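# Slide three sleeves onto separate pins, band down

## Task

Three sleeves will be delivered. Place every sleeve on a different pin with its coloured band at the bottom, and press each one fully down until it rests on the table. A sleeve that lands on a pin's rim and slips down from there may not count.

## Robot and tools

Robot: two arms, left_arm (left hand, base near y +0.525 m) and right_arm (right hand, base near y -0.473 m), both at z 0. Scene frame: origin at table height midway between the nominal bases, +x out over the table, +y toward left_arm, +z up. These directions are unrelated to which side of an image something appears on. Cameras: cam_head_left, cam_head_right, cam_high, cam_left_wrist, cam_right_wrist, each 672x504. show_instructions displays the six reference pages for the task.

Hand point: a spot 0.05 m in front of the palm and 0.15 m beyond the wrist flange. Its +z runs along the straight fingers, +y out of the palm, +x across the palm away from the thumb on the right hand (toward the thumb on the left hand). Straight fingertips sit about 0.06 m past the point along +z and 0.06 m behind it along -y. A wrist bracket on the little-finger side can strike things; with the palm down the wrist may hang up to about 0.11 m below the point and reach the table first.

The 28-number row (every number within -1..1, both arms always present): places 0-5 are left_arm dx, dy, dz, rx, ry, rz; places 6-8 are left grasp numbers a, b, c; places 9-11 must be exactly 0; place 12 left force_limit; place 13 left speed. Places 14-27 repeat the same pattern for right_arm. Pose numbers are offsets, not poses: they are measured from that arm's Hand target at the start of the action or move, along that Hand target's own axes. 1.0 equals 0.6 m for dx/dy/dz and 180 degrees for rx/ry/rz (which together form one rotation vector). Six zeros re-request the current Hand target; sending the same offset again moves the arm further. Orientation commands are clipped to 32 degrees from the measured orientation each step.

Grasp numbers (each -1..1, all 0 = fully open hand): a curls index and middle and bends the thumb; b curls ring and little; c swings the thumb across in front of the palm. For holding an object roughly 0.035-0.065 m thick, use c = 1 and raise a (around 0.5-0.75 closes the tips near the palm). To keep a grip or leave a hand unchanged, resend its last a, b, c, force_limit and speed. force_limit maps -1..+1 to about 0..10 N at the fingertip (thumb up to 15 N); speed runs from nearly stopped at -1 to full at +0.48 and above. For a gentle grip close at speed -0.94 or lower. Raising the squeeze needs both a higher force_limit and a more closed target.

execute_actions(actions, cameras): actions is a list of actions; each action is a list of up to 15 rows, one per 1/30 s step, with the last row held for the remaining steps. Every row in an action is an offset from that action's starting Hand target. Images return only for an empty actions list or when cameras names them (["all"] for every camera).

move(target, speed, blend, stop_force, zero, blocking, cameras): target is one 28-number row or a list of up to 15 rows; all rows are offsets from the same starting Hand targets, not from each other. speed is the path's top speed in m/s (0.002-3.6, default 0.25; turning at up to twice that in rad/s), one value or one per target. blend, in m, rounds corners of a list (0 = halt at each point). stop_force, 3-120 N, ends an arm's path once its wrist sensor feels that much push against its motion; use it slowly for touching down or pressing sleeves, and omit it when backing away from a contact or while the hand rotates. zero (with stop_force) chooses whether to re-zero before the move. blocking=false returns early and cannot be combined with stop_force. Paths are straight, do not avoid obstacles, and top out at 10 s. Avoid routing the hand close to its own base.

wait(seconds 0-10), stop() to brake a running move, zoom_image(camera, region [x0,y0,x1,y1] pixels, at most 504 each way) on the newest image of that camera, zero_wrist_force(arm) to reset the sensor, finished_scene() to end (irreversible).

Results: per arm, end_effector_position (m) and end_effector_quat_wxyz in the scene frame, velocities, Hand target (the last commanded pose, base for the next offsets), joint positions and torques, Wrist force/torque in the end-effector axes plus a peak line, and hand_measured, hand_stopped_by (moving, target, force, stalled, fault) and hand_load_n, each with six per-motor values in the order little, ring, middle, index, thumb_bend, thumb_turn. A load near 0 means the grip is gone. move adds a line such as done, off_target, moving, held or fault, with limits like paced or held. A hand point often stops short of its target; resend the shortfall as an offset.

Avoid: contact torque at a joint limit (wrist joints only about 20 N m) or about 150 N outside force, either of which halts the arm for 10 s; pushing past firm contact with these stiff arms; hands or arms touching each other; dropping sleeves or releasing them while moving; letting anything leave the table; fast hits. Objects may occasionally be nudged by outside pushes. Holding loads or straining at unreachable poses heats motors; MOTOR HOT warns, and 85 °C brakes the arm for 30-60 s.

Each tool is called after "Request:" as a command line: name --argument value for each argument, lists and objects as JSON in quotes; but a table of rows of numbers goes row by row, as --pt "numbers of a row", without its own name.

Reference images:

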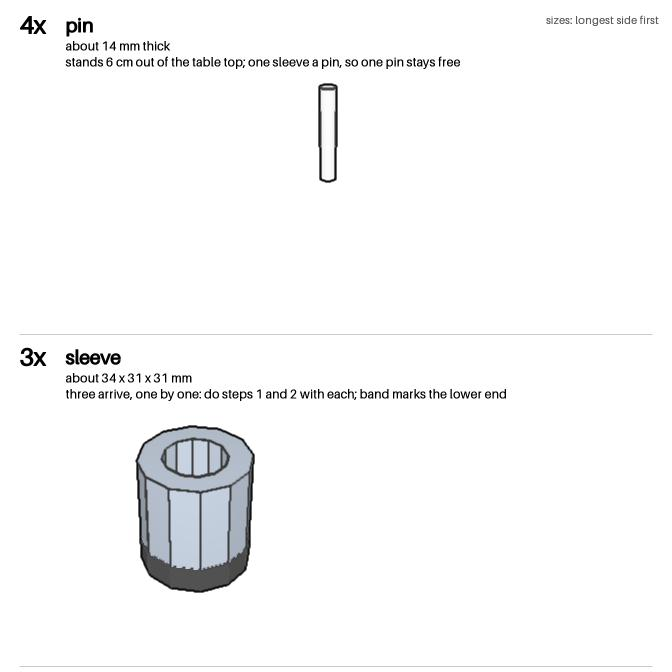

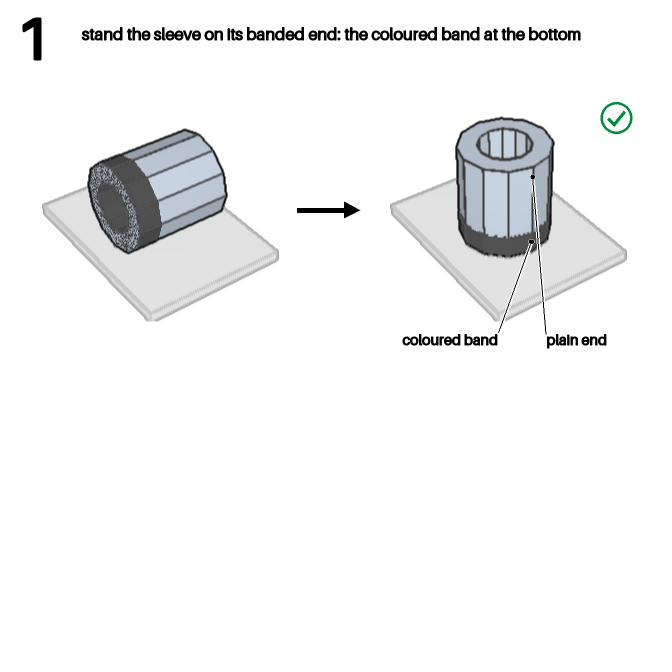

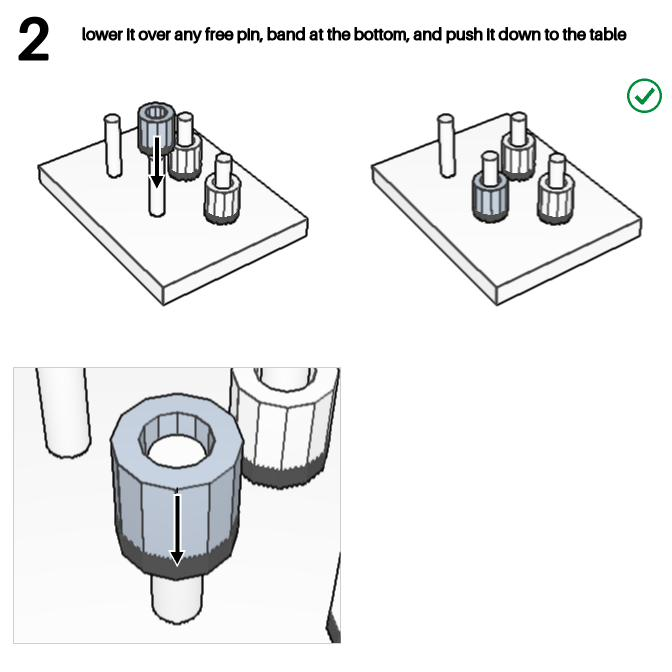

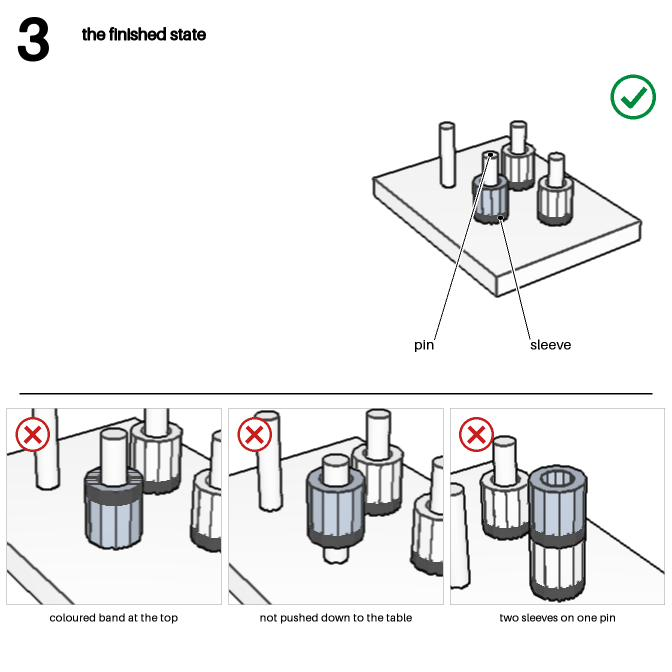

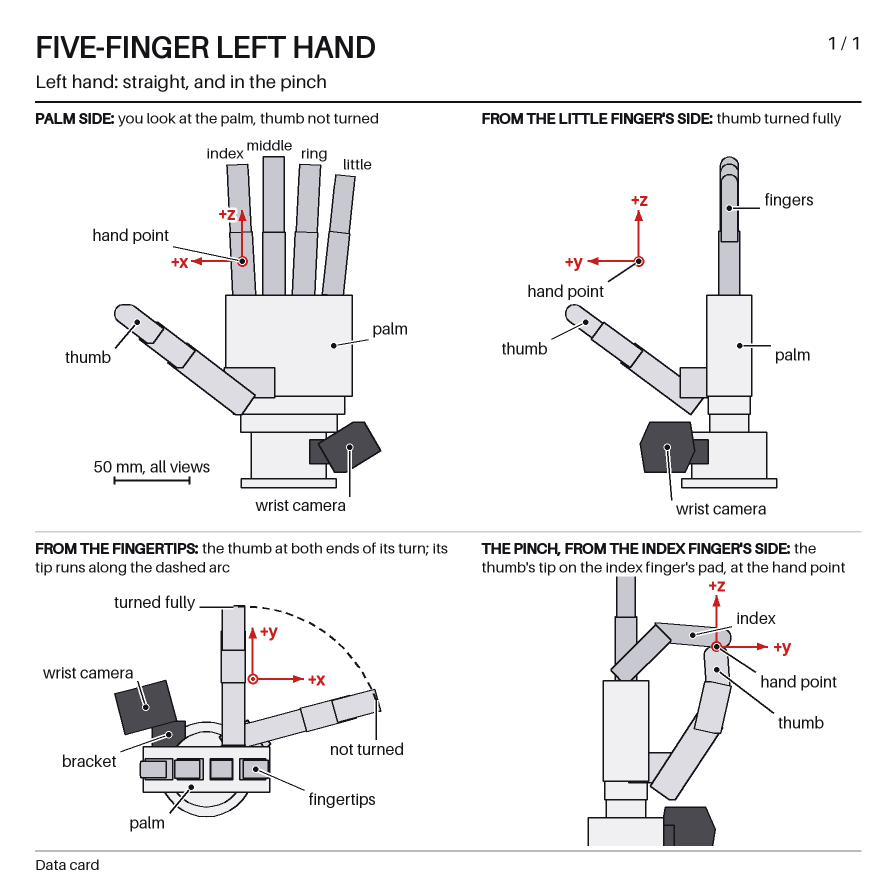

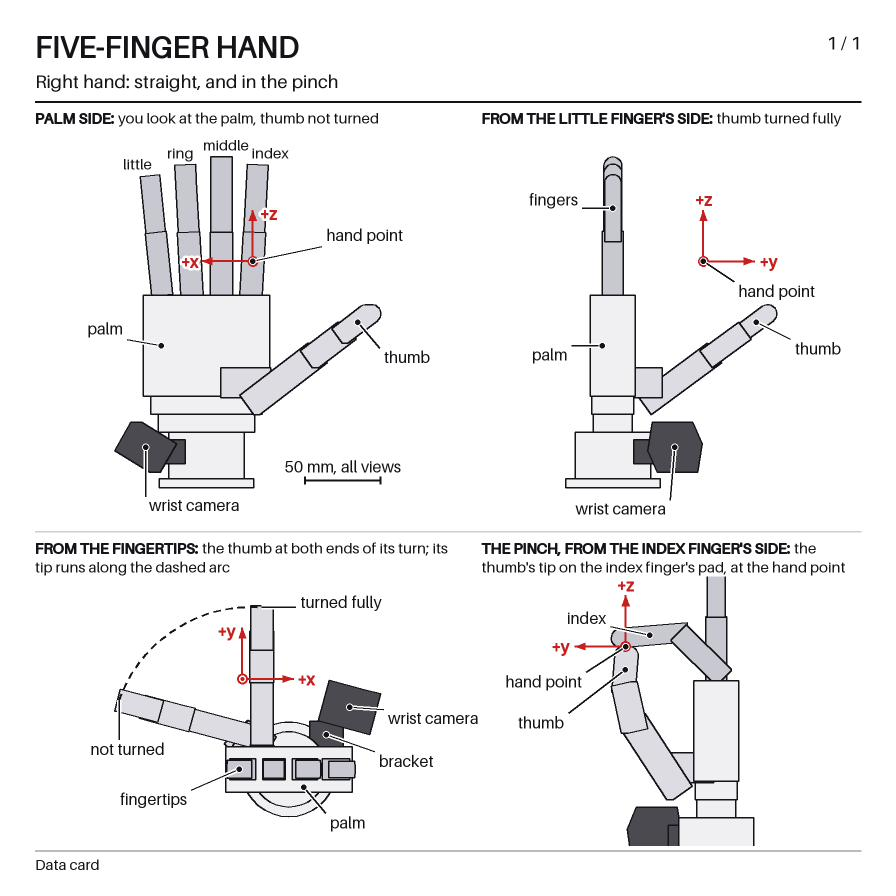

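## Session

Request:
execute_actions --actions '[]'

Scene clock: 0.00 s.
left_arm: end_effector_position=(+0.4848, +0.2330, +0.1559) hand_measured=(+1.000, +1.000, +1.000, +1.000, +1.000, +1.000) hand_load_n=(-0.5, +0.0, +0.0, +0.0, +0.0, +0.0) hand_stopped_by=(target, target, target, target, target, target) hand_force_limit=0.00 hand_speed=-0.80 end_effector_quat_wxyz=(+0.191, +0.880, -0.241, +0.361) | right_arm: end_effector_position=(+0.1308, +0.1739, +0.1630) hand_measured=(+1.000, +1.000, +1.000, +1.000, +1.000, +1.000) hand_load_n=(+0.0, +0.0, +0.0, +0.0, +0.0, +0.0) hand_stopped_by=(target, target, target, target, target, target) hand_force_limit=0.00 hand_speed=-0.80 end_effector_quat_wxyz=(-0.417, +0.635, -0.387, +0.523)
Joint positions: left_arm=[3.195 -1.946 -1.751 2.78 -0.995 1.968] | right_arm=[1.493 -0.836 1.19 0.183 2.934 -2.964]
Joint velocities: within noise
Joint torques (N m): no reading
Motor temperatures (°C): left_arm=[28 33 38 44 33 34] | right_arm=[34 35 36 41 42 38]
Wrist force (N): no reading
Wrist torque (N m): no reading
Wrist force, peak (N): no reading
Hand target: left_arm +0.4848, +0.2330, +0.1559; +0.191, +0.880, -0.241, +0.361 | right_arm +0.1308, +0.1739, +0.1630; -0.417, +0.635, -0.387, +0.523

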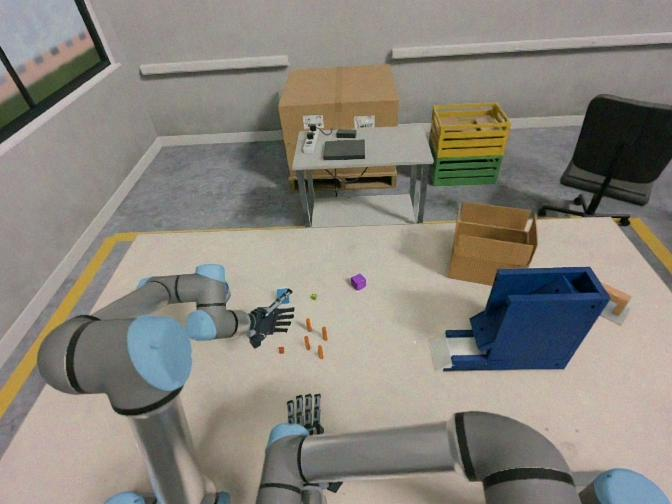

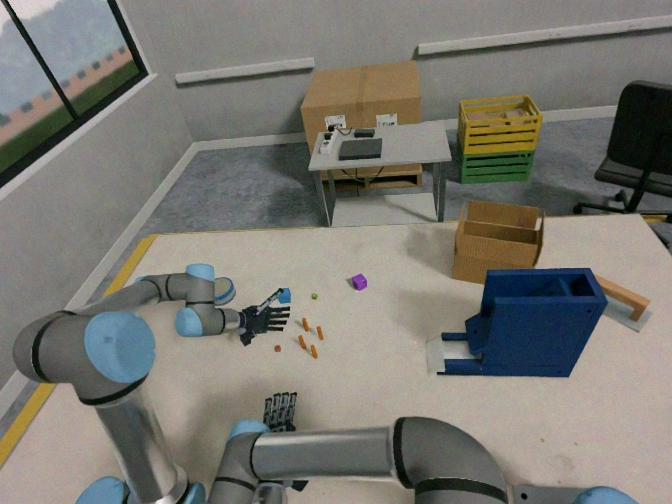

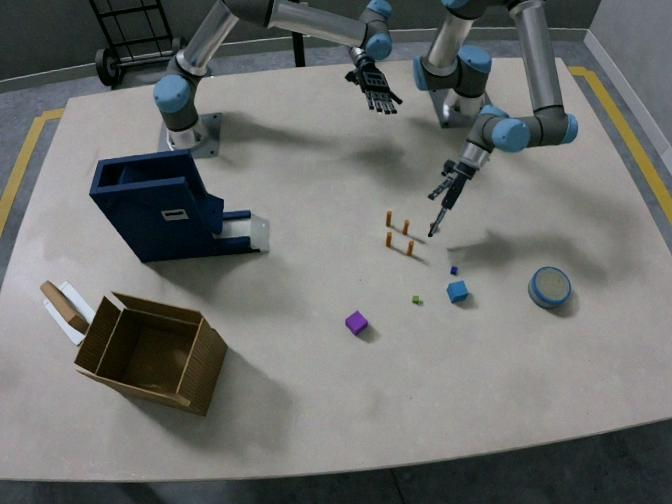

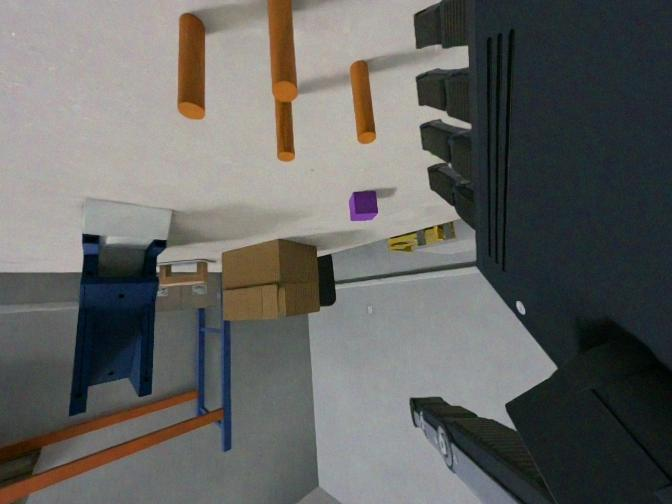

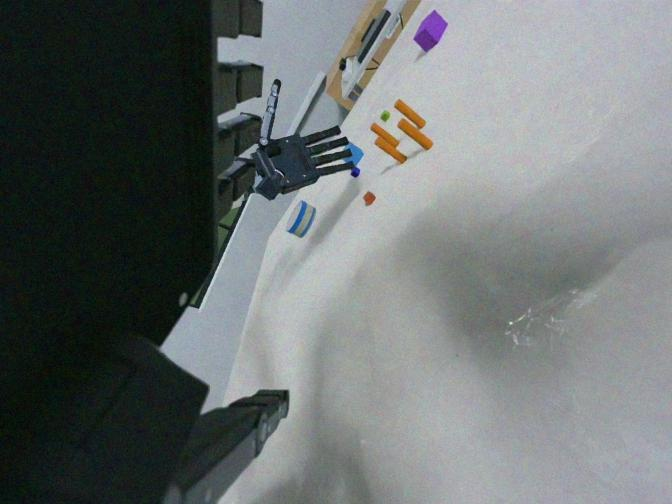

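Request:
zoom_image --camera "cam_high" --region '[340, 180, 600, 340]'

Request:
zoom_image --camera "cam_high" --region '[80, 120, 300, 290]'

Request:
zoom_image --camera "cam_head_left" --region '[400, 200, 660, 400]'

Request:
zoom_image --camera "cam_head_left" --region '[230, 260, 400, 380]'

Scaled by 1.938 from the camera's 672x504 image, which has a finer 960x720 frame.

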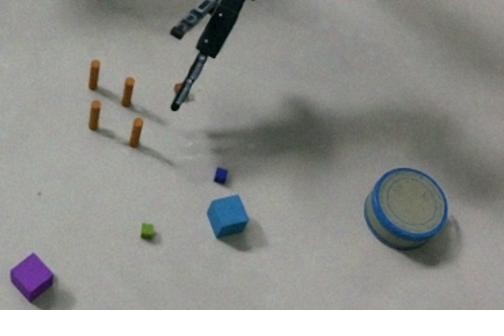

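Scaled by 2.291 from the camera's 672x504 image, which has a finer 960x720 frame.

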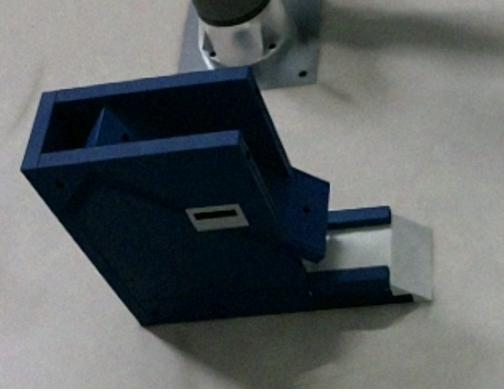

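Scaled by 1.938 from the camera's 672x504 image, which has a finer 960x720 frame.

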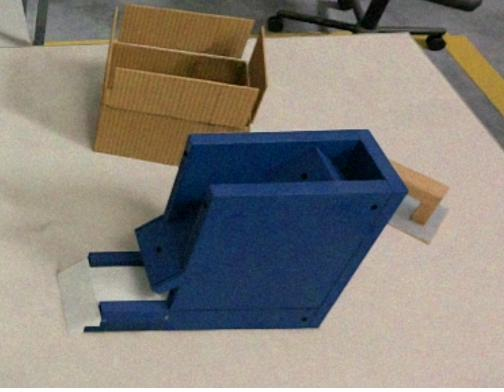

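Scaled by 2.965 from the camera's 672x504 image, which has a finer 960x720 frame.

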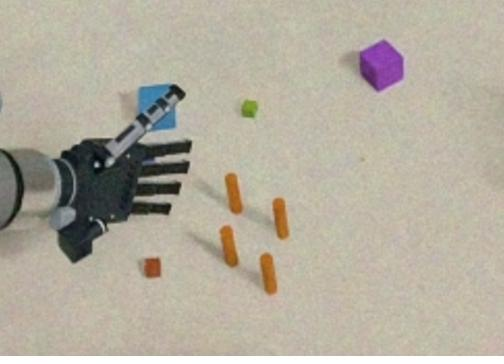

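Request:
wait --seconds 0.5 --cameras '["all"]'

Scene clock: 32.83 s.
left_arm: end_effector_position=(+0.4848, +0.2330, +0.1559) hand_measured=(+1.000, +1.000, +1.000, +1.000, +1.000, +1.000) hand_load_n=(+0.0, +0.0, +0.0, +0.0, -0.5, +0.0) hand_stopped_by=(target, target, target, target, target, target) hand_force_limit=0.00 hand_speed=-0.80 end_effector_quat_wxyz=(+0.191, +0.880, -0.241, +0.361) | right_arm: end_effector_position=(+0.1308, +0.1739, +0.1630) hand_measured=(+1.000, +1.000, +1.000, +1.000, +1.000, +1.000) hand_load_n=(+0.0, +0.0, +0.0, +0.0, +0.0, +0.0) hand_stopped_by=(target, target, target, target, target, target) hand_force_limit=0.00 hand_speed=-0.80 end_effector_quat_wxyz=(-0.417, +0.635, -0.387, +0.523)
Joint positions: left_arm=[3.195 -1.946 -1.751 2.78 -0.995 1.968] | right_arm=[1.493 -0.836 1.19 0.183 2.934 -2.964]
Joint torques (N m): left_arm=[1.28 46.66 22.19 -2.85 1.12 -0.36] | right_arm=[-0.56 -61.75 -24.76 1.99 1.15 0.17]
Wrist force (N): left_arm=[0.0 -0.1 -0.2] | right_arm=[-0.1 0.2 0.0]
Wrist torque (N m): left_arm=[0.01 -0.01 0.01] | right_arm=[0.02 0.00 0.00]
Wrist force, peak (N): left_arm=[0.2 0.0 -0.5] | right_arm=[0.2 -0.1 -0.6]
Hand target: left_arm +0.4848, +0.2330, +0.1559; +0.191, +0.880, -0.241, +0.361 | right_arm +0.1308, +0.1739, +0.1630; -0.417, +0.635, -0.387, +0.523
wait: 0.50 s; at rest from the start

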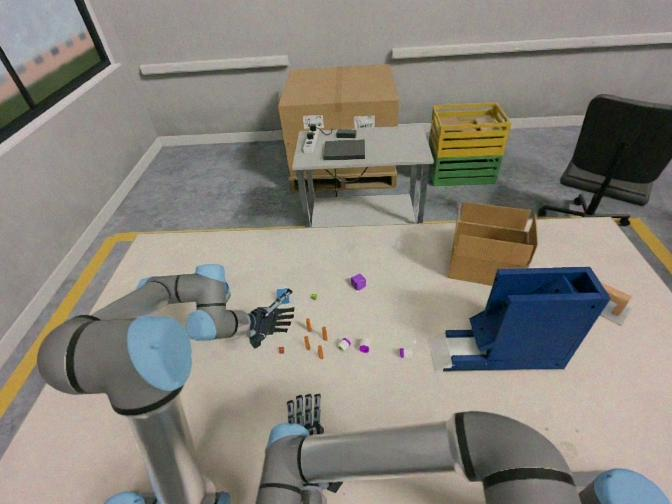

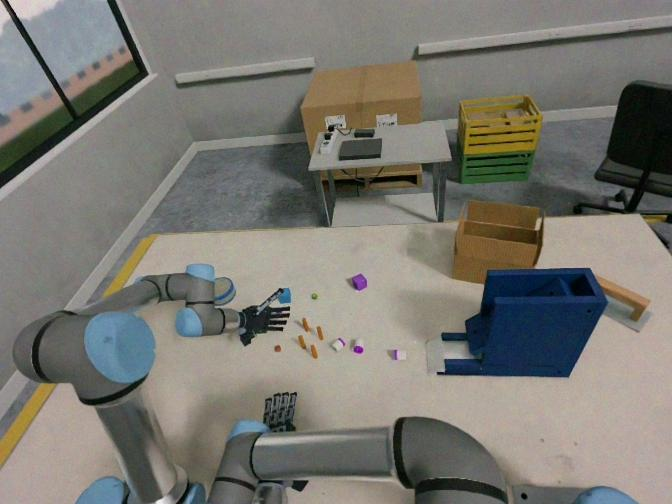

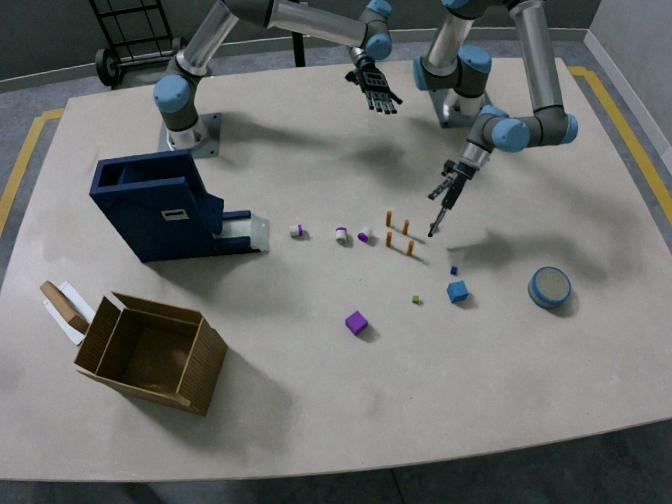

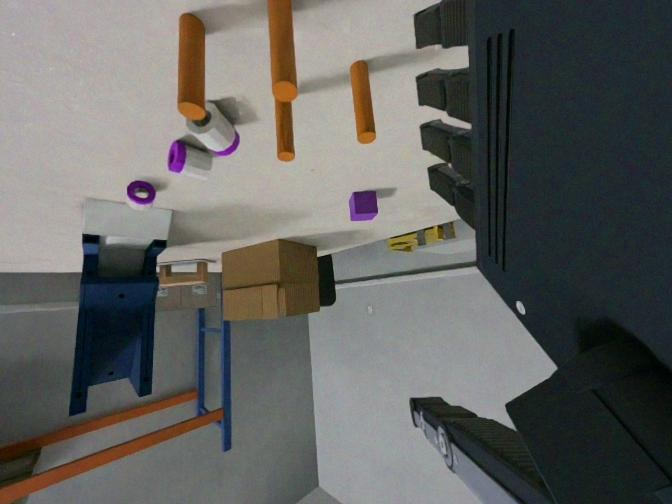

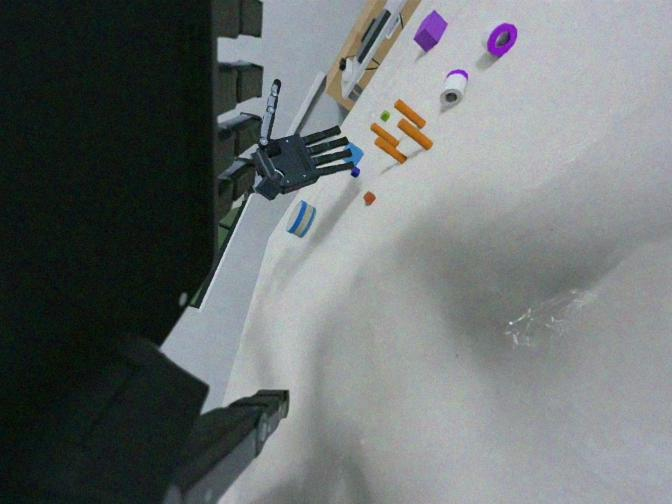

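Request:
zoom_image --camera "cam_high" --region '[260, 190, 440, 280]'

Request:
zoom_image --camera "cam_head_left" --region '[260, 300, 460, 380]'

Request:
zoom_image --camera "cam_left_wrist" --region '[50, 0, 400, 280]'

Request:
zoom_image --camera "cam_right_wrist" --region '[330, 0, 550, 180]'

Request:
zoom_image --camera "cam_head_right" --region '[260, 300, 460, 380]'

Scaled by 2.800 from the camera's 672x504 image, which has a finer 960x720 frame.

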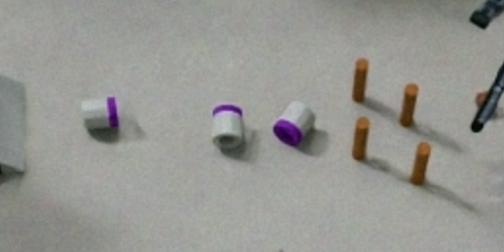

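Scaled by 2.520 from the camera's 672x504 image, which has a finer 960x720 frame.

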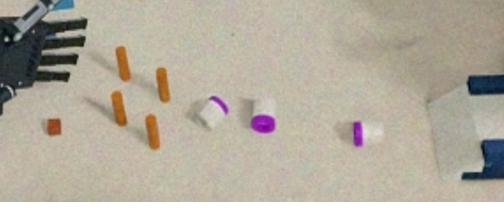

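Scaled by 1.440 from the camera's 672x504 image, which has a finer 960x720 frame.

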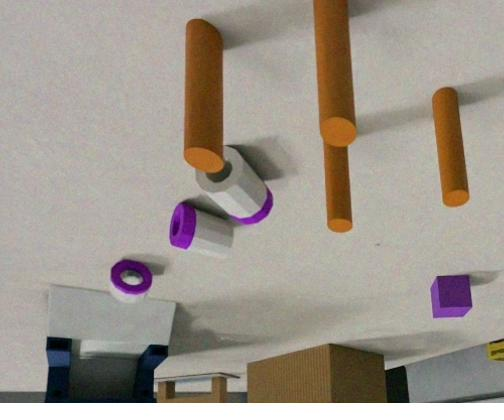

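Scaled by 2.291 from the camera's 672x504 image, which has a finer 960x720 frame.

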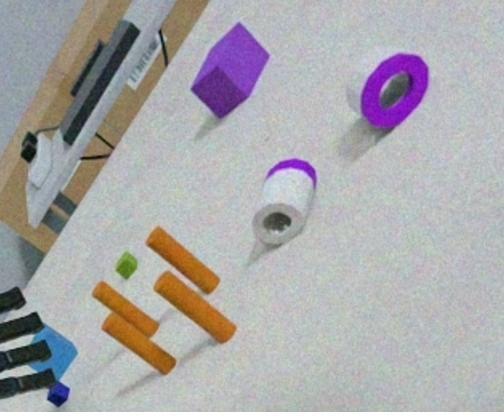

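Scaled by 2.520 from the camera's 672x504 image, which has a finer 960x720 frame.

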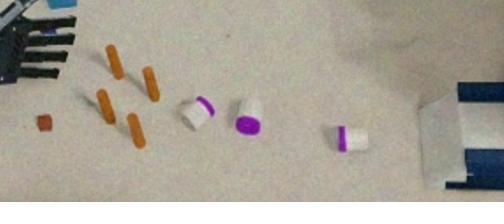

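Request:
move --target '[-0.0477,-0.1348,-0.085,0,0,0, 0,0,0,0,0,0, 0,-0.8, 0.597,0.0792,0.3322,-0.1031,0.0214,0.1207, 0.2,0,1,0,0,0, -0.3,-0.2]' --speed 0.3 --cameras '["all"]'

Scene clock: 87.67 s.
left_arm: end_effector_position=(+0.4847, +0.3328, +0.1558) hand_measured=(+1.000, +1.000, +1.000, +1.000, +1.000, +1.000) hand_load_n=(+0.0, +0.0, +0.0, +0.5, +0.0, +0.0) hand_stopped_by=(target, target, target, target, target, target) hand_force_limit=0.00 hand_speed=-0.80 end_effector_quat_wxyz=(+0.191, +0.880, -0.241, +0.361) | right_arm: end_effector_position=(+0.3802, -0.1500, +0.2198) hand_measured=(+1.000, +0.970, +0.750, +0.600, +0.500, -1.000) hand_load_n=(+0.0, +0.0, +0.0, +0.0, +0.0, +0.0) hand_stopped_by=(target, target, target, target, target, target) hand_force_limit=-0.30 hand_speed=-0.20 end_effector_quat_wxyz=(-0.387, +0.592, -0.591, +0.387) end_effector_velocity=(+0.001, +0.000, -0.001) end_effector_angular_velocity=(+0.002, +0.002, +0.002)
Joint positions: left_arm=[3.44 -1.951 -1.783 2.663 -0.862 2.224] | right_arm=[0.591 -1.591 1.914 0.168 2.129 -2.866]
Joint velocities: left_arm=[within noise] | right_arm=[-0.003 0.001 0.001 -0.001 -0.005 0]
Joint torques (N m): left_arm=[-11.88 50.82 28.31 0.58 -1.51 0.46] | right_arm=[-7.25 -22.97 -33 -0.93 -1.46 0.88]
Wrist force (N): left_arm=[0.2 -0.4 -0.2] | right_arm=[-0.5 -0.2 -1.6]
Wrist torque (N m): left_arm=[-0.03 -0.06 -0.03] | right_arm=[0.13 -0.02 0.00]
Wrist force, peak (N): left_arm=[0.9 -0.4 0.4] | right_arm=[2.9 -1.5 -0.6]
Hand target: left_arm +0.4846, +0.3328, +0.1559; +0.191, +0.880, -0.241, +0.361 | right_arm +0.3802, -0.1500, +0.2199; -0.388, +0.592, -0.591, +0.387
Off the commanded pose: left_arm 0.000 m, 0 deg | right_arm 0.000 m, 0 deg.
move: done

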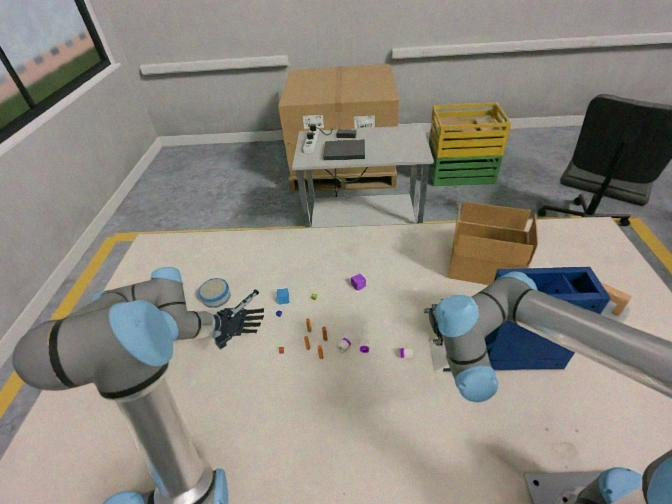

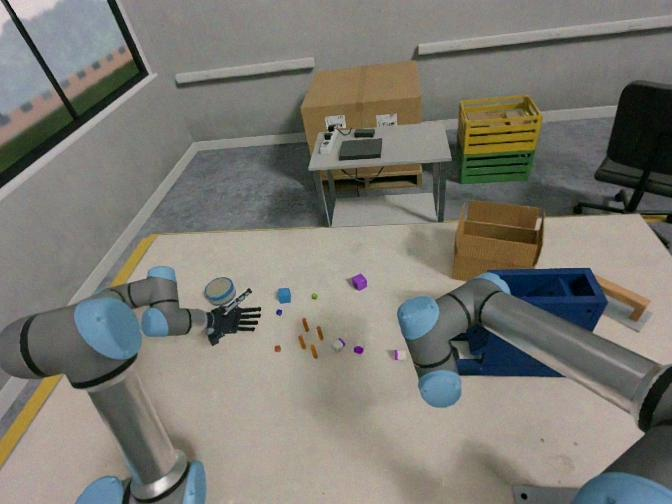

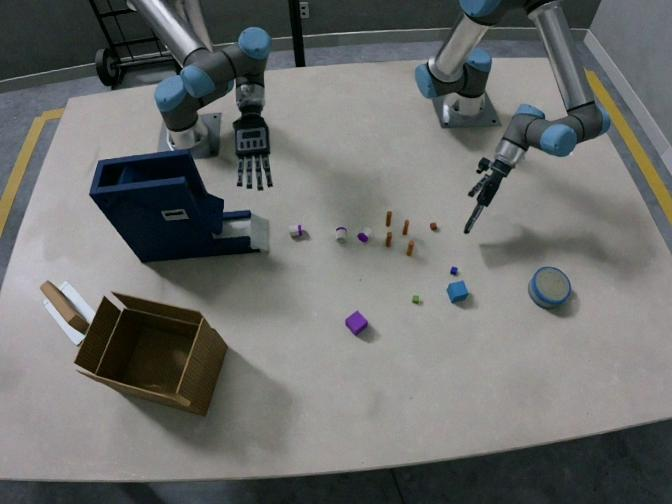

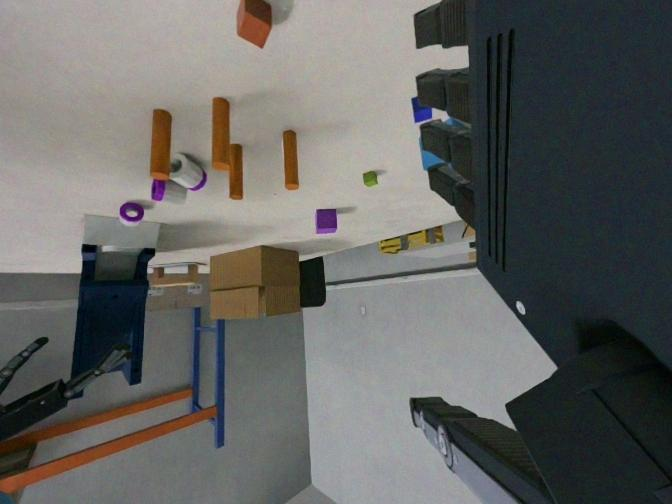

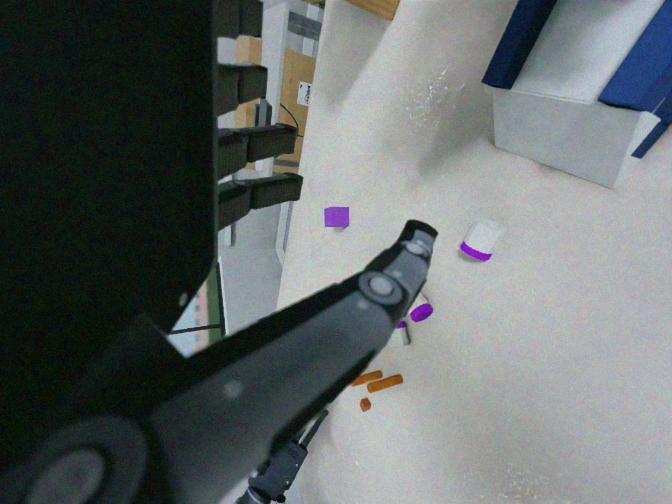

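Request:
zoom_image --camera "cam_high" --region '[220, 80, 330, 260]'

Request:
zoom_image --camera "cam_right_wrist" --region '[330, 180, 560, 430]'

Request:
zoom_image --camera "cam_left_wrist" --region '[70, 60, 330, 260]'

Scaled by 2.800 from the camera's 672x504 image, which has a finer 960x720 frame.

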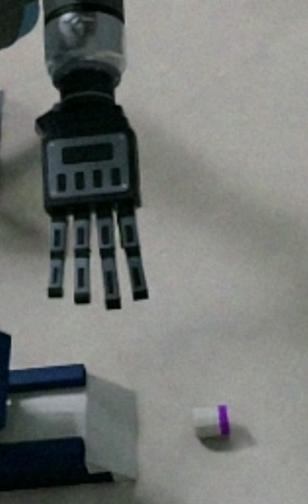

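Scaled by 2.016 from the camera's 672x504 image, which has a finer 960x720 frame.

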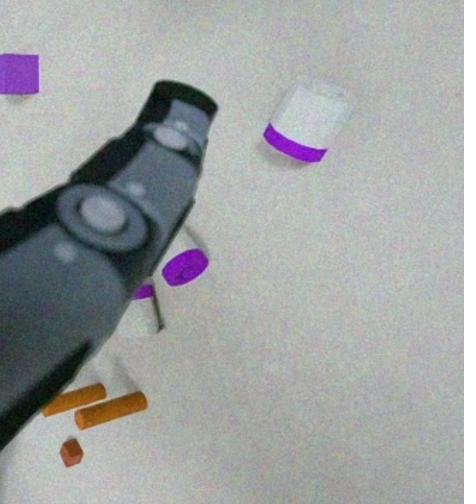

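Scaled by 1.938 from the camera's 672x504 image, which has a finer 960x720 frame.

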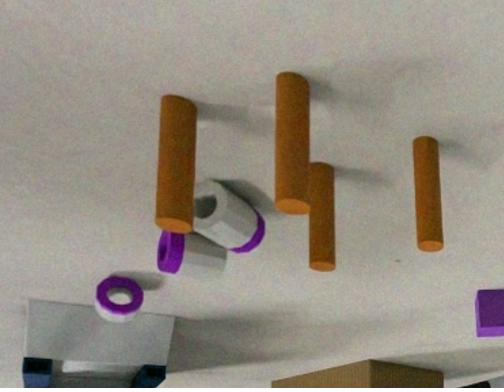

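Request:
zoom_image --camera "cam_high" --region '[140, 90, 260, 170]'

Request:
zoom_image --camera "cam_high" --region '[400, 30, 540, 250]'

Request:
zoom_image --camera "cam_head_left" --region '[380, 280, 520, 420]'

Scaled by 4.200 from the camera's 672x504 image, which has a finer 960x720 frame.

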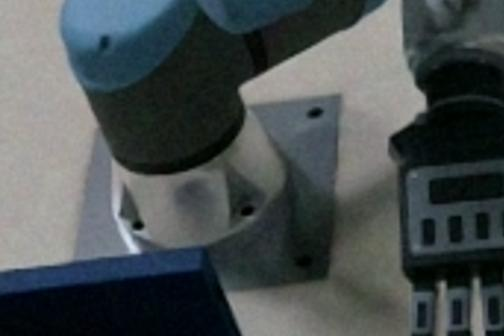

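Scaled by 2.291 from the camera's 672x504 image, which has a finer 960x720 frame.

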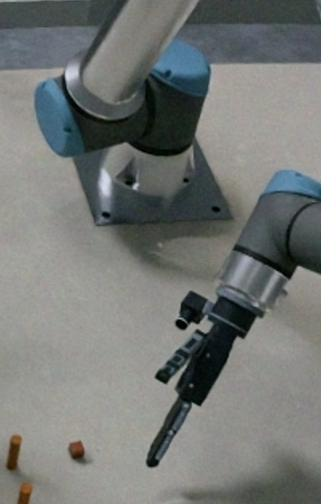

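Scaled by 3.600 from the camera's 672x504 image, which has a finer 960x720 frame.

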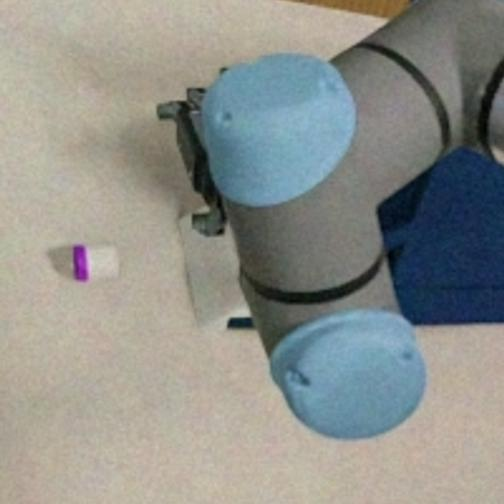

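Request:
move --target '[0,0,0,0,0,0, 0,0,0,0,0,0, 0,-0.8, -0.0667,0.1221,0.0533,0,0,0, 0.2,0,1,0,0,0, -0.3,-0.2]' --speed 0.2 --cameras '["cam_head_left","cam_high","cam_right_wrist"]'

Request:
zoom_image --camera "cam_high" --region '[220, 120, 330, 260]'

Request:
zoom_image --camera "cam_head_left" --region '[360, 290, 480, 390]'

Scene clock: 143.50 s.
left_arm: end_effector_position=(+0.4846, +0.3328, +0.1559) hand_measured=(+1.000, +1.000, +1.000, +1.000, +1.000, +1.000) hand_load_n=(+0.0, +0.0, +0.0, +0.0, +0.0, +0.0) hand_stopped_by=(target, target, target, target, target, target) hand_force_limit=0.00 hand_speed=-0.80 end_effector_quat_wxyz=(+0.191, +0.880, -0.241, +0.361) | right_arm: end_effector_position=(+0.3801, -0.1100, +0.1400) hand_measured=(+1.000, +0.970, +0.750, +0.600, +0.500, -1.000) hand_load_n=(+0.0, +0.0, +0.0, +0.0, +0.0, +0.0) hand_stopped_by=(target, target, target, target, target, target) hand_force_limit=-0.30 hand_speed=-0.20 end_effector_quat_wxyz=(-0.387, +0.592, -0.591, +0.387)
Joint positions: left_arm=[3.44 -1.951 -1.783 2.663 -0.862 2.224] | right_arm=[0.685 -1.414 1.951 -0.015 2.211 -2.811]
Joint torques (N m): left_arm=[-12.17 50.01 26.95 -1.98 -0.44 -0.32] | right_arm=[1.18 -20.56 -30.09 -1.34 -1.16 -0.22]
Wrist force (N): left_arm=[0.3 -0.3 0.0] | right_arm=[-0.4 0.1 -1.1]
Wrist torque (N m): left_arm=[-0.03 -0.07 -0.02] | right_arm=[0.14 -0.09 -0.13]
Wrist force, peak (N): left_arm=[0.7 -0.2 -0.3] | right_arm=[-0.3 -1.1 -2.7]
Hand target: left_arm +0.4846, +0.3328, +0.1559; +0.191, +0.880, -0.241, +0.361 | right_arm +0.3802, -0.1100, +0.1399; -0.388, +0.592, -0.591, +0.387
Off the commanded pose: left_arm 0.000 m, 0 deg | right_arm 0.000 m, 0 deg.
move: done
Images, in order (width x height): cam_head_left 672x504, cam_high 672x504, cam_right_wrist 672x504.

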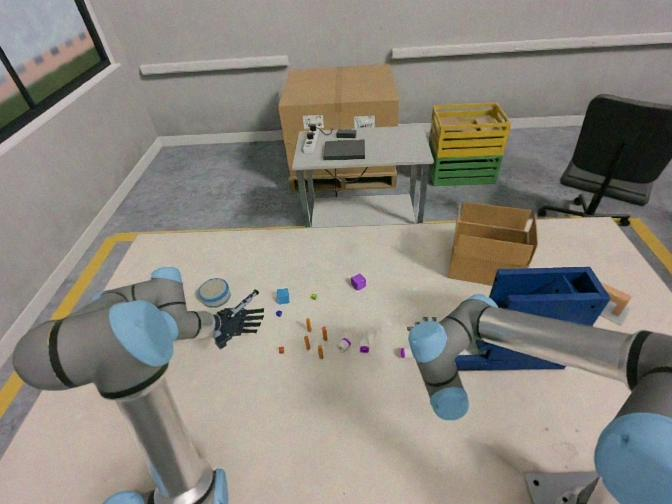

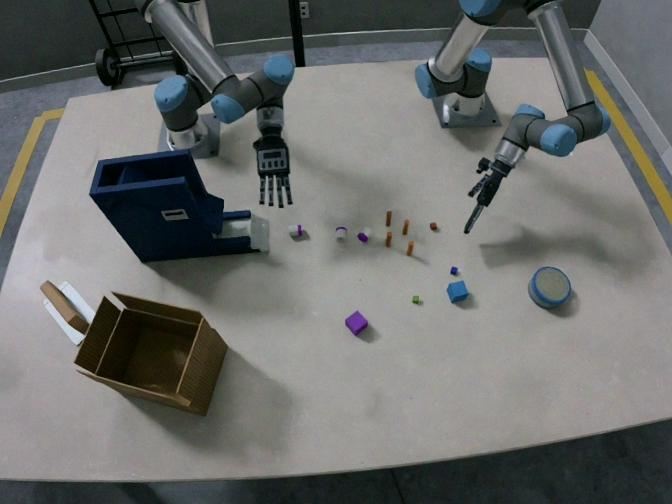

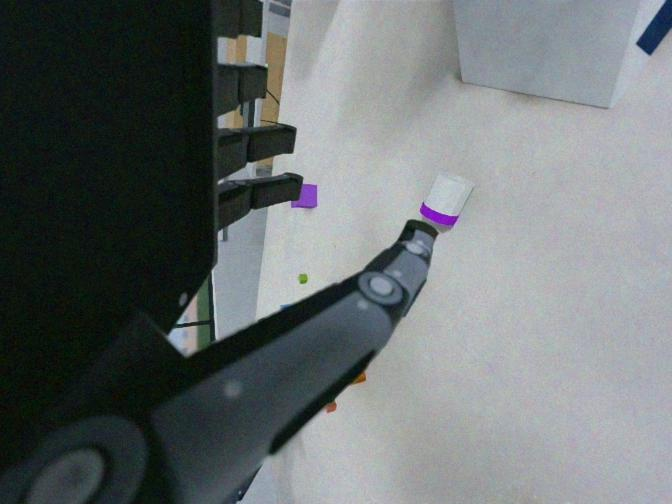

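Scaled by 3.600 from the camera's 672x504 image, which has a finer 960x720 frame.

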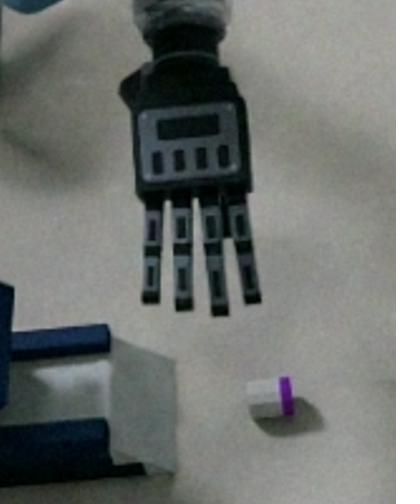

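Scaled by 4.200 from the camera's 672x504 image, which has a finer 960x720 frame.

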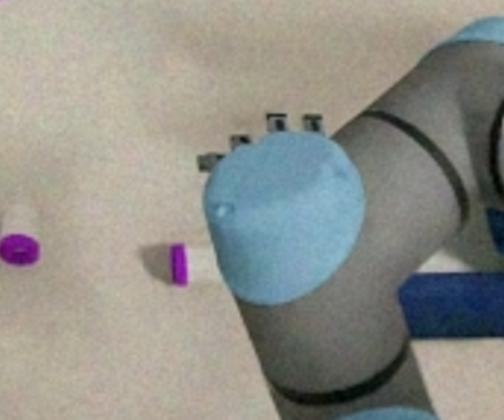

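Request:
move --target '[0,0,0,0,0,0, 0,0,0,0,0,0, 0,-0.8, -0.1083,0.1374,0.06,0,0,0, 0.2,0,1,0,0,0, -0.3,-0.2]' --speed 0.2

Request:
move --target '[0,0,0,0,0,0, 0,0,0,0,0,0, 0,-0.8, 0,0.084,0.0367,0,0,0, 0.2,0,1,0,0,0, -0.3,-0.2]' --speed 0.02 --stop_force 3 --cameras '["cam_high","cam_right_wrist","cam_head_left"]'

Scene clock: 162.00 s.
left_arm: end_effector_position=(+0.4846, +0.3328, +0.1559) hand_measured=(+1.000, +1.000, +1.000, +1.000, +1.000, +1.000) hand_load_n=(+0.0, +0.0, +0.0, +0.0, -0.5, +0.0) hand_stopped_by=(target, target, target, target, target, target) hand_force_limit=0.00 hand_speed=-0.80 end_effector_quat_wxyz=(+0.191, +0.880, -0.241, +0.361) | right_arm: end_effector_position=(+0.3802, -0.0450, +0.0501) hand_measured=(+1.000, +0.970, +0.750, +0.600, +0.500, -1.000) hand_load_n=(+0.0, +0.0, +0.0, +0.0, +0.5, +0.0) hand_stopped_by=(target, target, target, target, target, target) hand_force_limit=-0.30 hand_speed=-0.20 end_effector_quat_wxyz=(-0.388, +0.592, -0.591, +0.387)
Joint positions: left_arm=[3.44 -1.951 -1.783 2.663 -0.862 2.224] | right_arm=[0.807 -1.144 1.87 -0.152 2.315 -2.729]
Joint torques (N m): left_arm=[-12.45 49.55 25.18 -1.88 -0.3 -1.03] | right_arm=[0.38 -28.5 -10.38 1.13 -1.25 -0.28]
Wrist force (N): left_arm=[0.3 -0.2 -0.2] | right_arm=[-0.3 0.2 -0.9]
Wrist torque (N m): left_arm=[-0.01 -0.07 -0.03] | right_arm=[0.13 -0.09 -0.19]
Wrist force, peak (N): left_arm=[0.5 -0.5 -0.3] | right_arm=[1.4 -0.1 -2.2]
Hand target: left_arm +0.4846, +0.3328, +0.1559; +0.191, +0.880, -0.241, +0.361 | right_arm +0.3802, -0.0450, +0.0500; -0.388, +0.592, -0.591, +0.387
Off the commanded pose: left_arm 0.000 m, 0 deg | right_arm 0.000 m, 0 deg.
move: done

Scene clock: 164.53 s.
left_arm: end_effector_position=(+0.4846, +0.3328, +0.1559) hand_measured=(+1.000, +1.000, +1.000, +1.000, +1.000, +1.000) hand_load_n=(+0.0, +0.0, +0.0, +0.0, -0.5, +0.0) hand_stopped_by=(target, target, target, target, target, target) hand_force_limit=0.00 hand_speed=-0.80 end_effector_quat_wxyz=(+0.191, +0.880, -0.241, +0.361) | right_arm: end_effector_position=(+0.3802, -0.0450, +0.0219) hand_measured=(+1.000, +0.970, +0.750, +0.600, +0.500, -1.000) hand_load_n=(+0.0, +0.0, +0.0, +0.0, +0.0, +0.0) hand_stopped_by=(target, target, target, target, target, target) hand_force_limit=-0.30 hand_speed=-0.20 end_effector_quat_wxyz=(-0.388, +0.592, -0.591, +0.387)
Joint positions: left_arm=[3.44 -1.951 -1.783 2.663 -0.862 2.224] | right_arm=[0.807 -1.096 1.89 -0.22 2.315 -2.729]
Joint torques (N m): left_arm=[-12.62 49.36 24.44 -1.74 -0.37 -1.05] | right_arm=[0.98 -53.32 -25.84 -1.21 -1.29 0.16]
Wrist force (N): left_arm=[0.2 -0.2 -0.2] | right_arm=[-0.3 -0.8 -2.0]
Wrist torque (N m): left_arm=[0.00 -0.07 -0.03] | right_arm=[0.11 -0.10 -0.18]
Wrist force, peak (N): left_arm=[0.6 -0.1 0.0] | right_arm=[-0.7 -13.1 -15.7]
Hand target: left_arm +0.4846, +0.3328, +0.1559; +0.191, +0.880, -0.241, +0.361 | right_arm +0.3802, -0.0450, +0.0219; -0.388, +0.592, -0.591, +0.387 (not the last commanded pose)
Off the commanded pose: left_arm 0.000 m, 0 deg | right_arm 0.027 m, 0 deg.
move: contact (right_arm)
Images, in order (width x height): cam_head_left 672x504, cam_high 672x504, cam_right_wrist 672x504.

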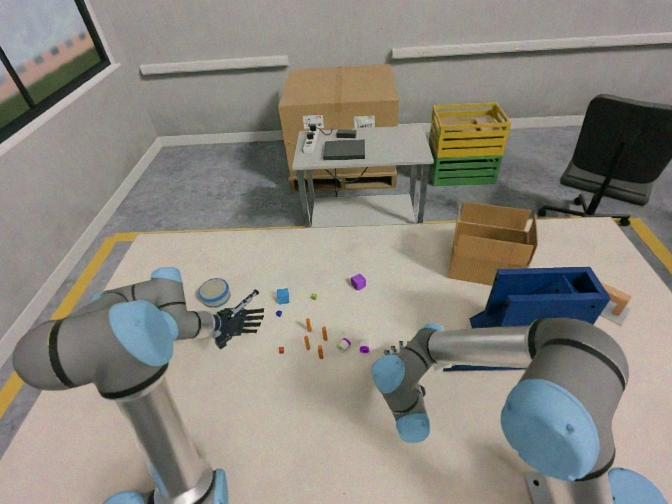

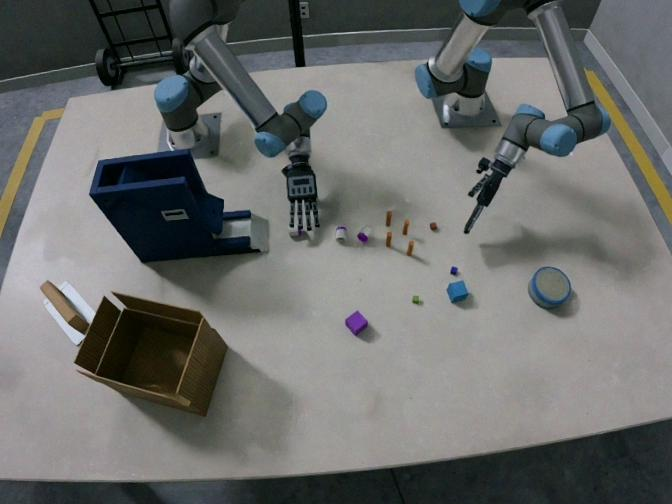

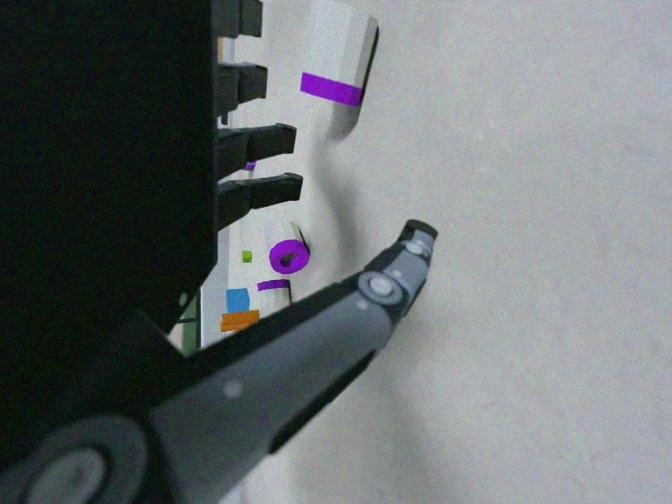

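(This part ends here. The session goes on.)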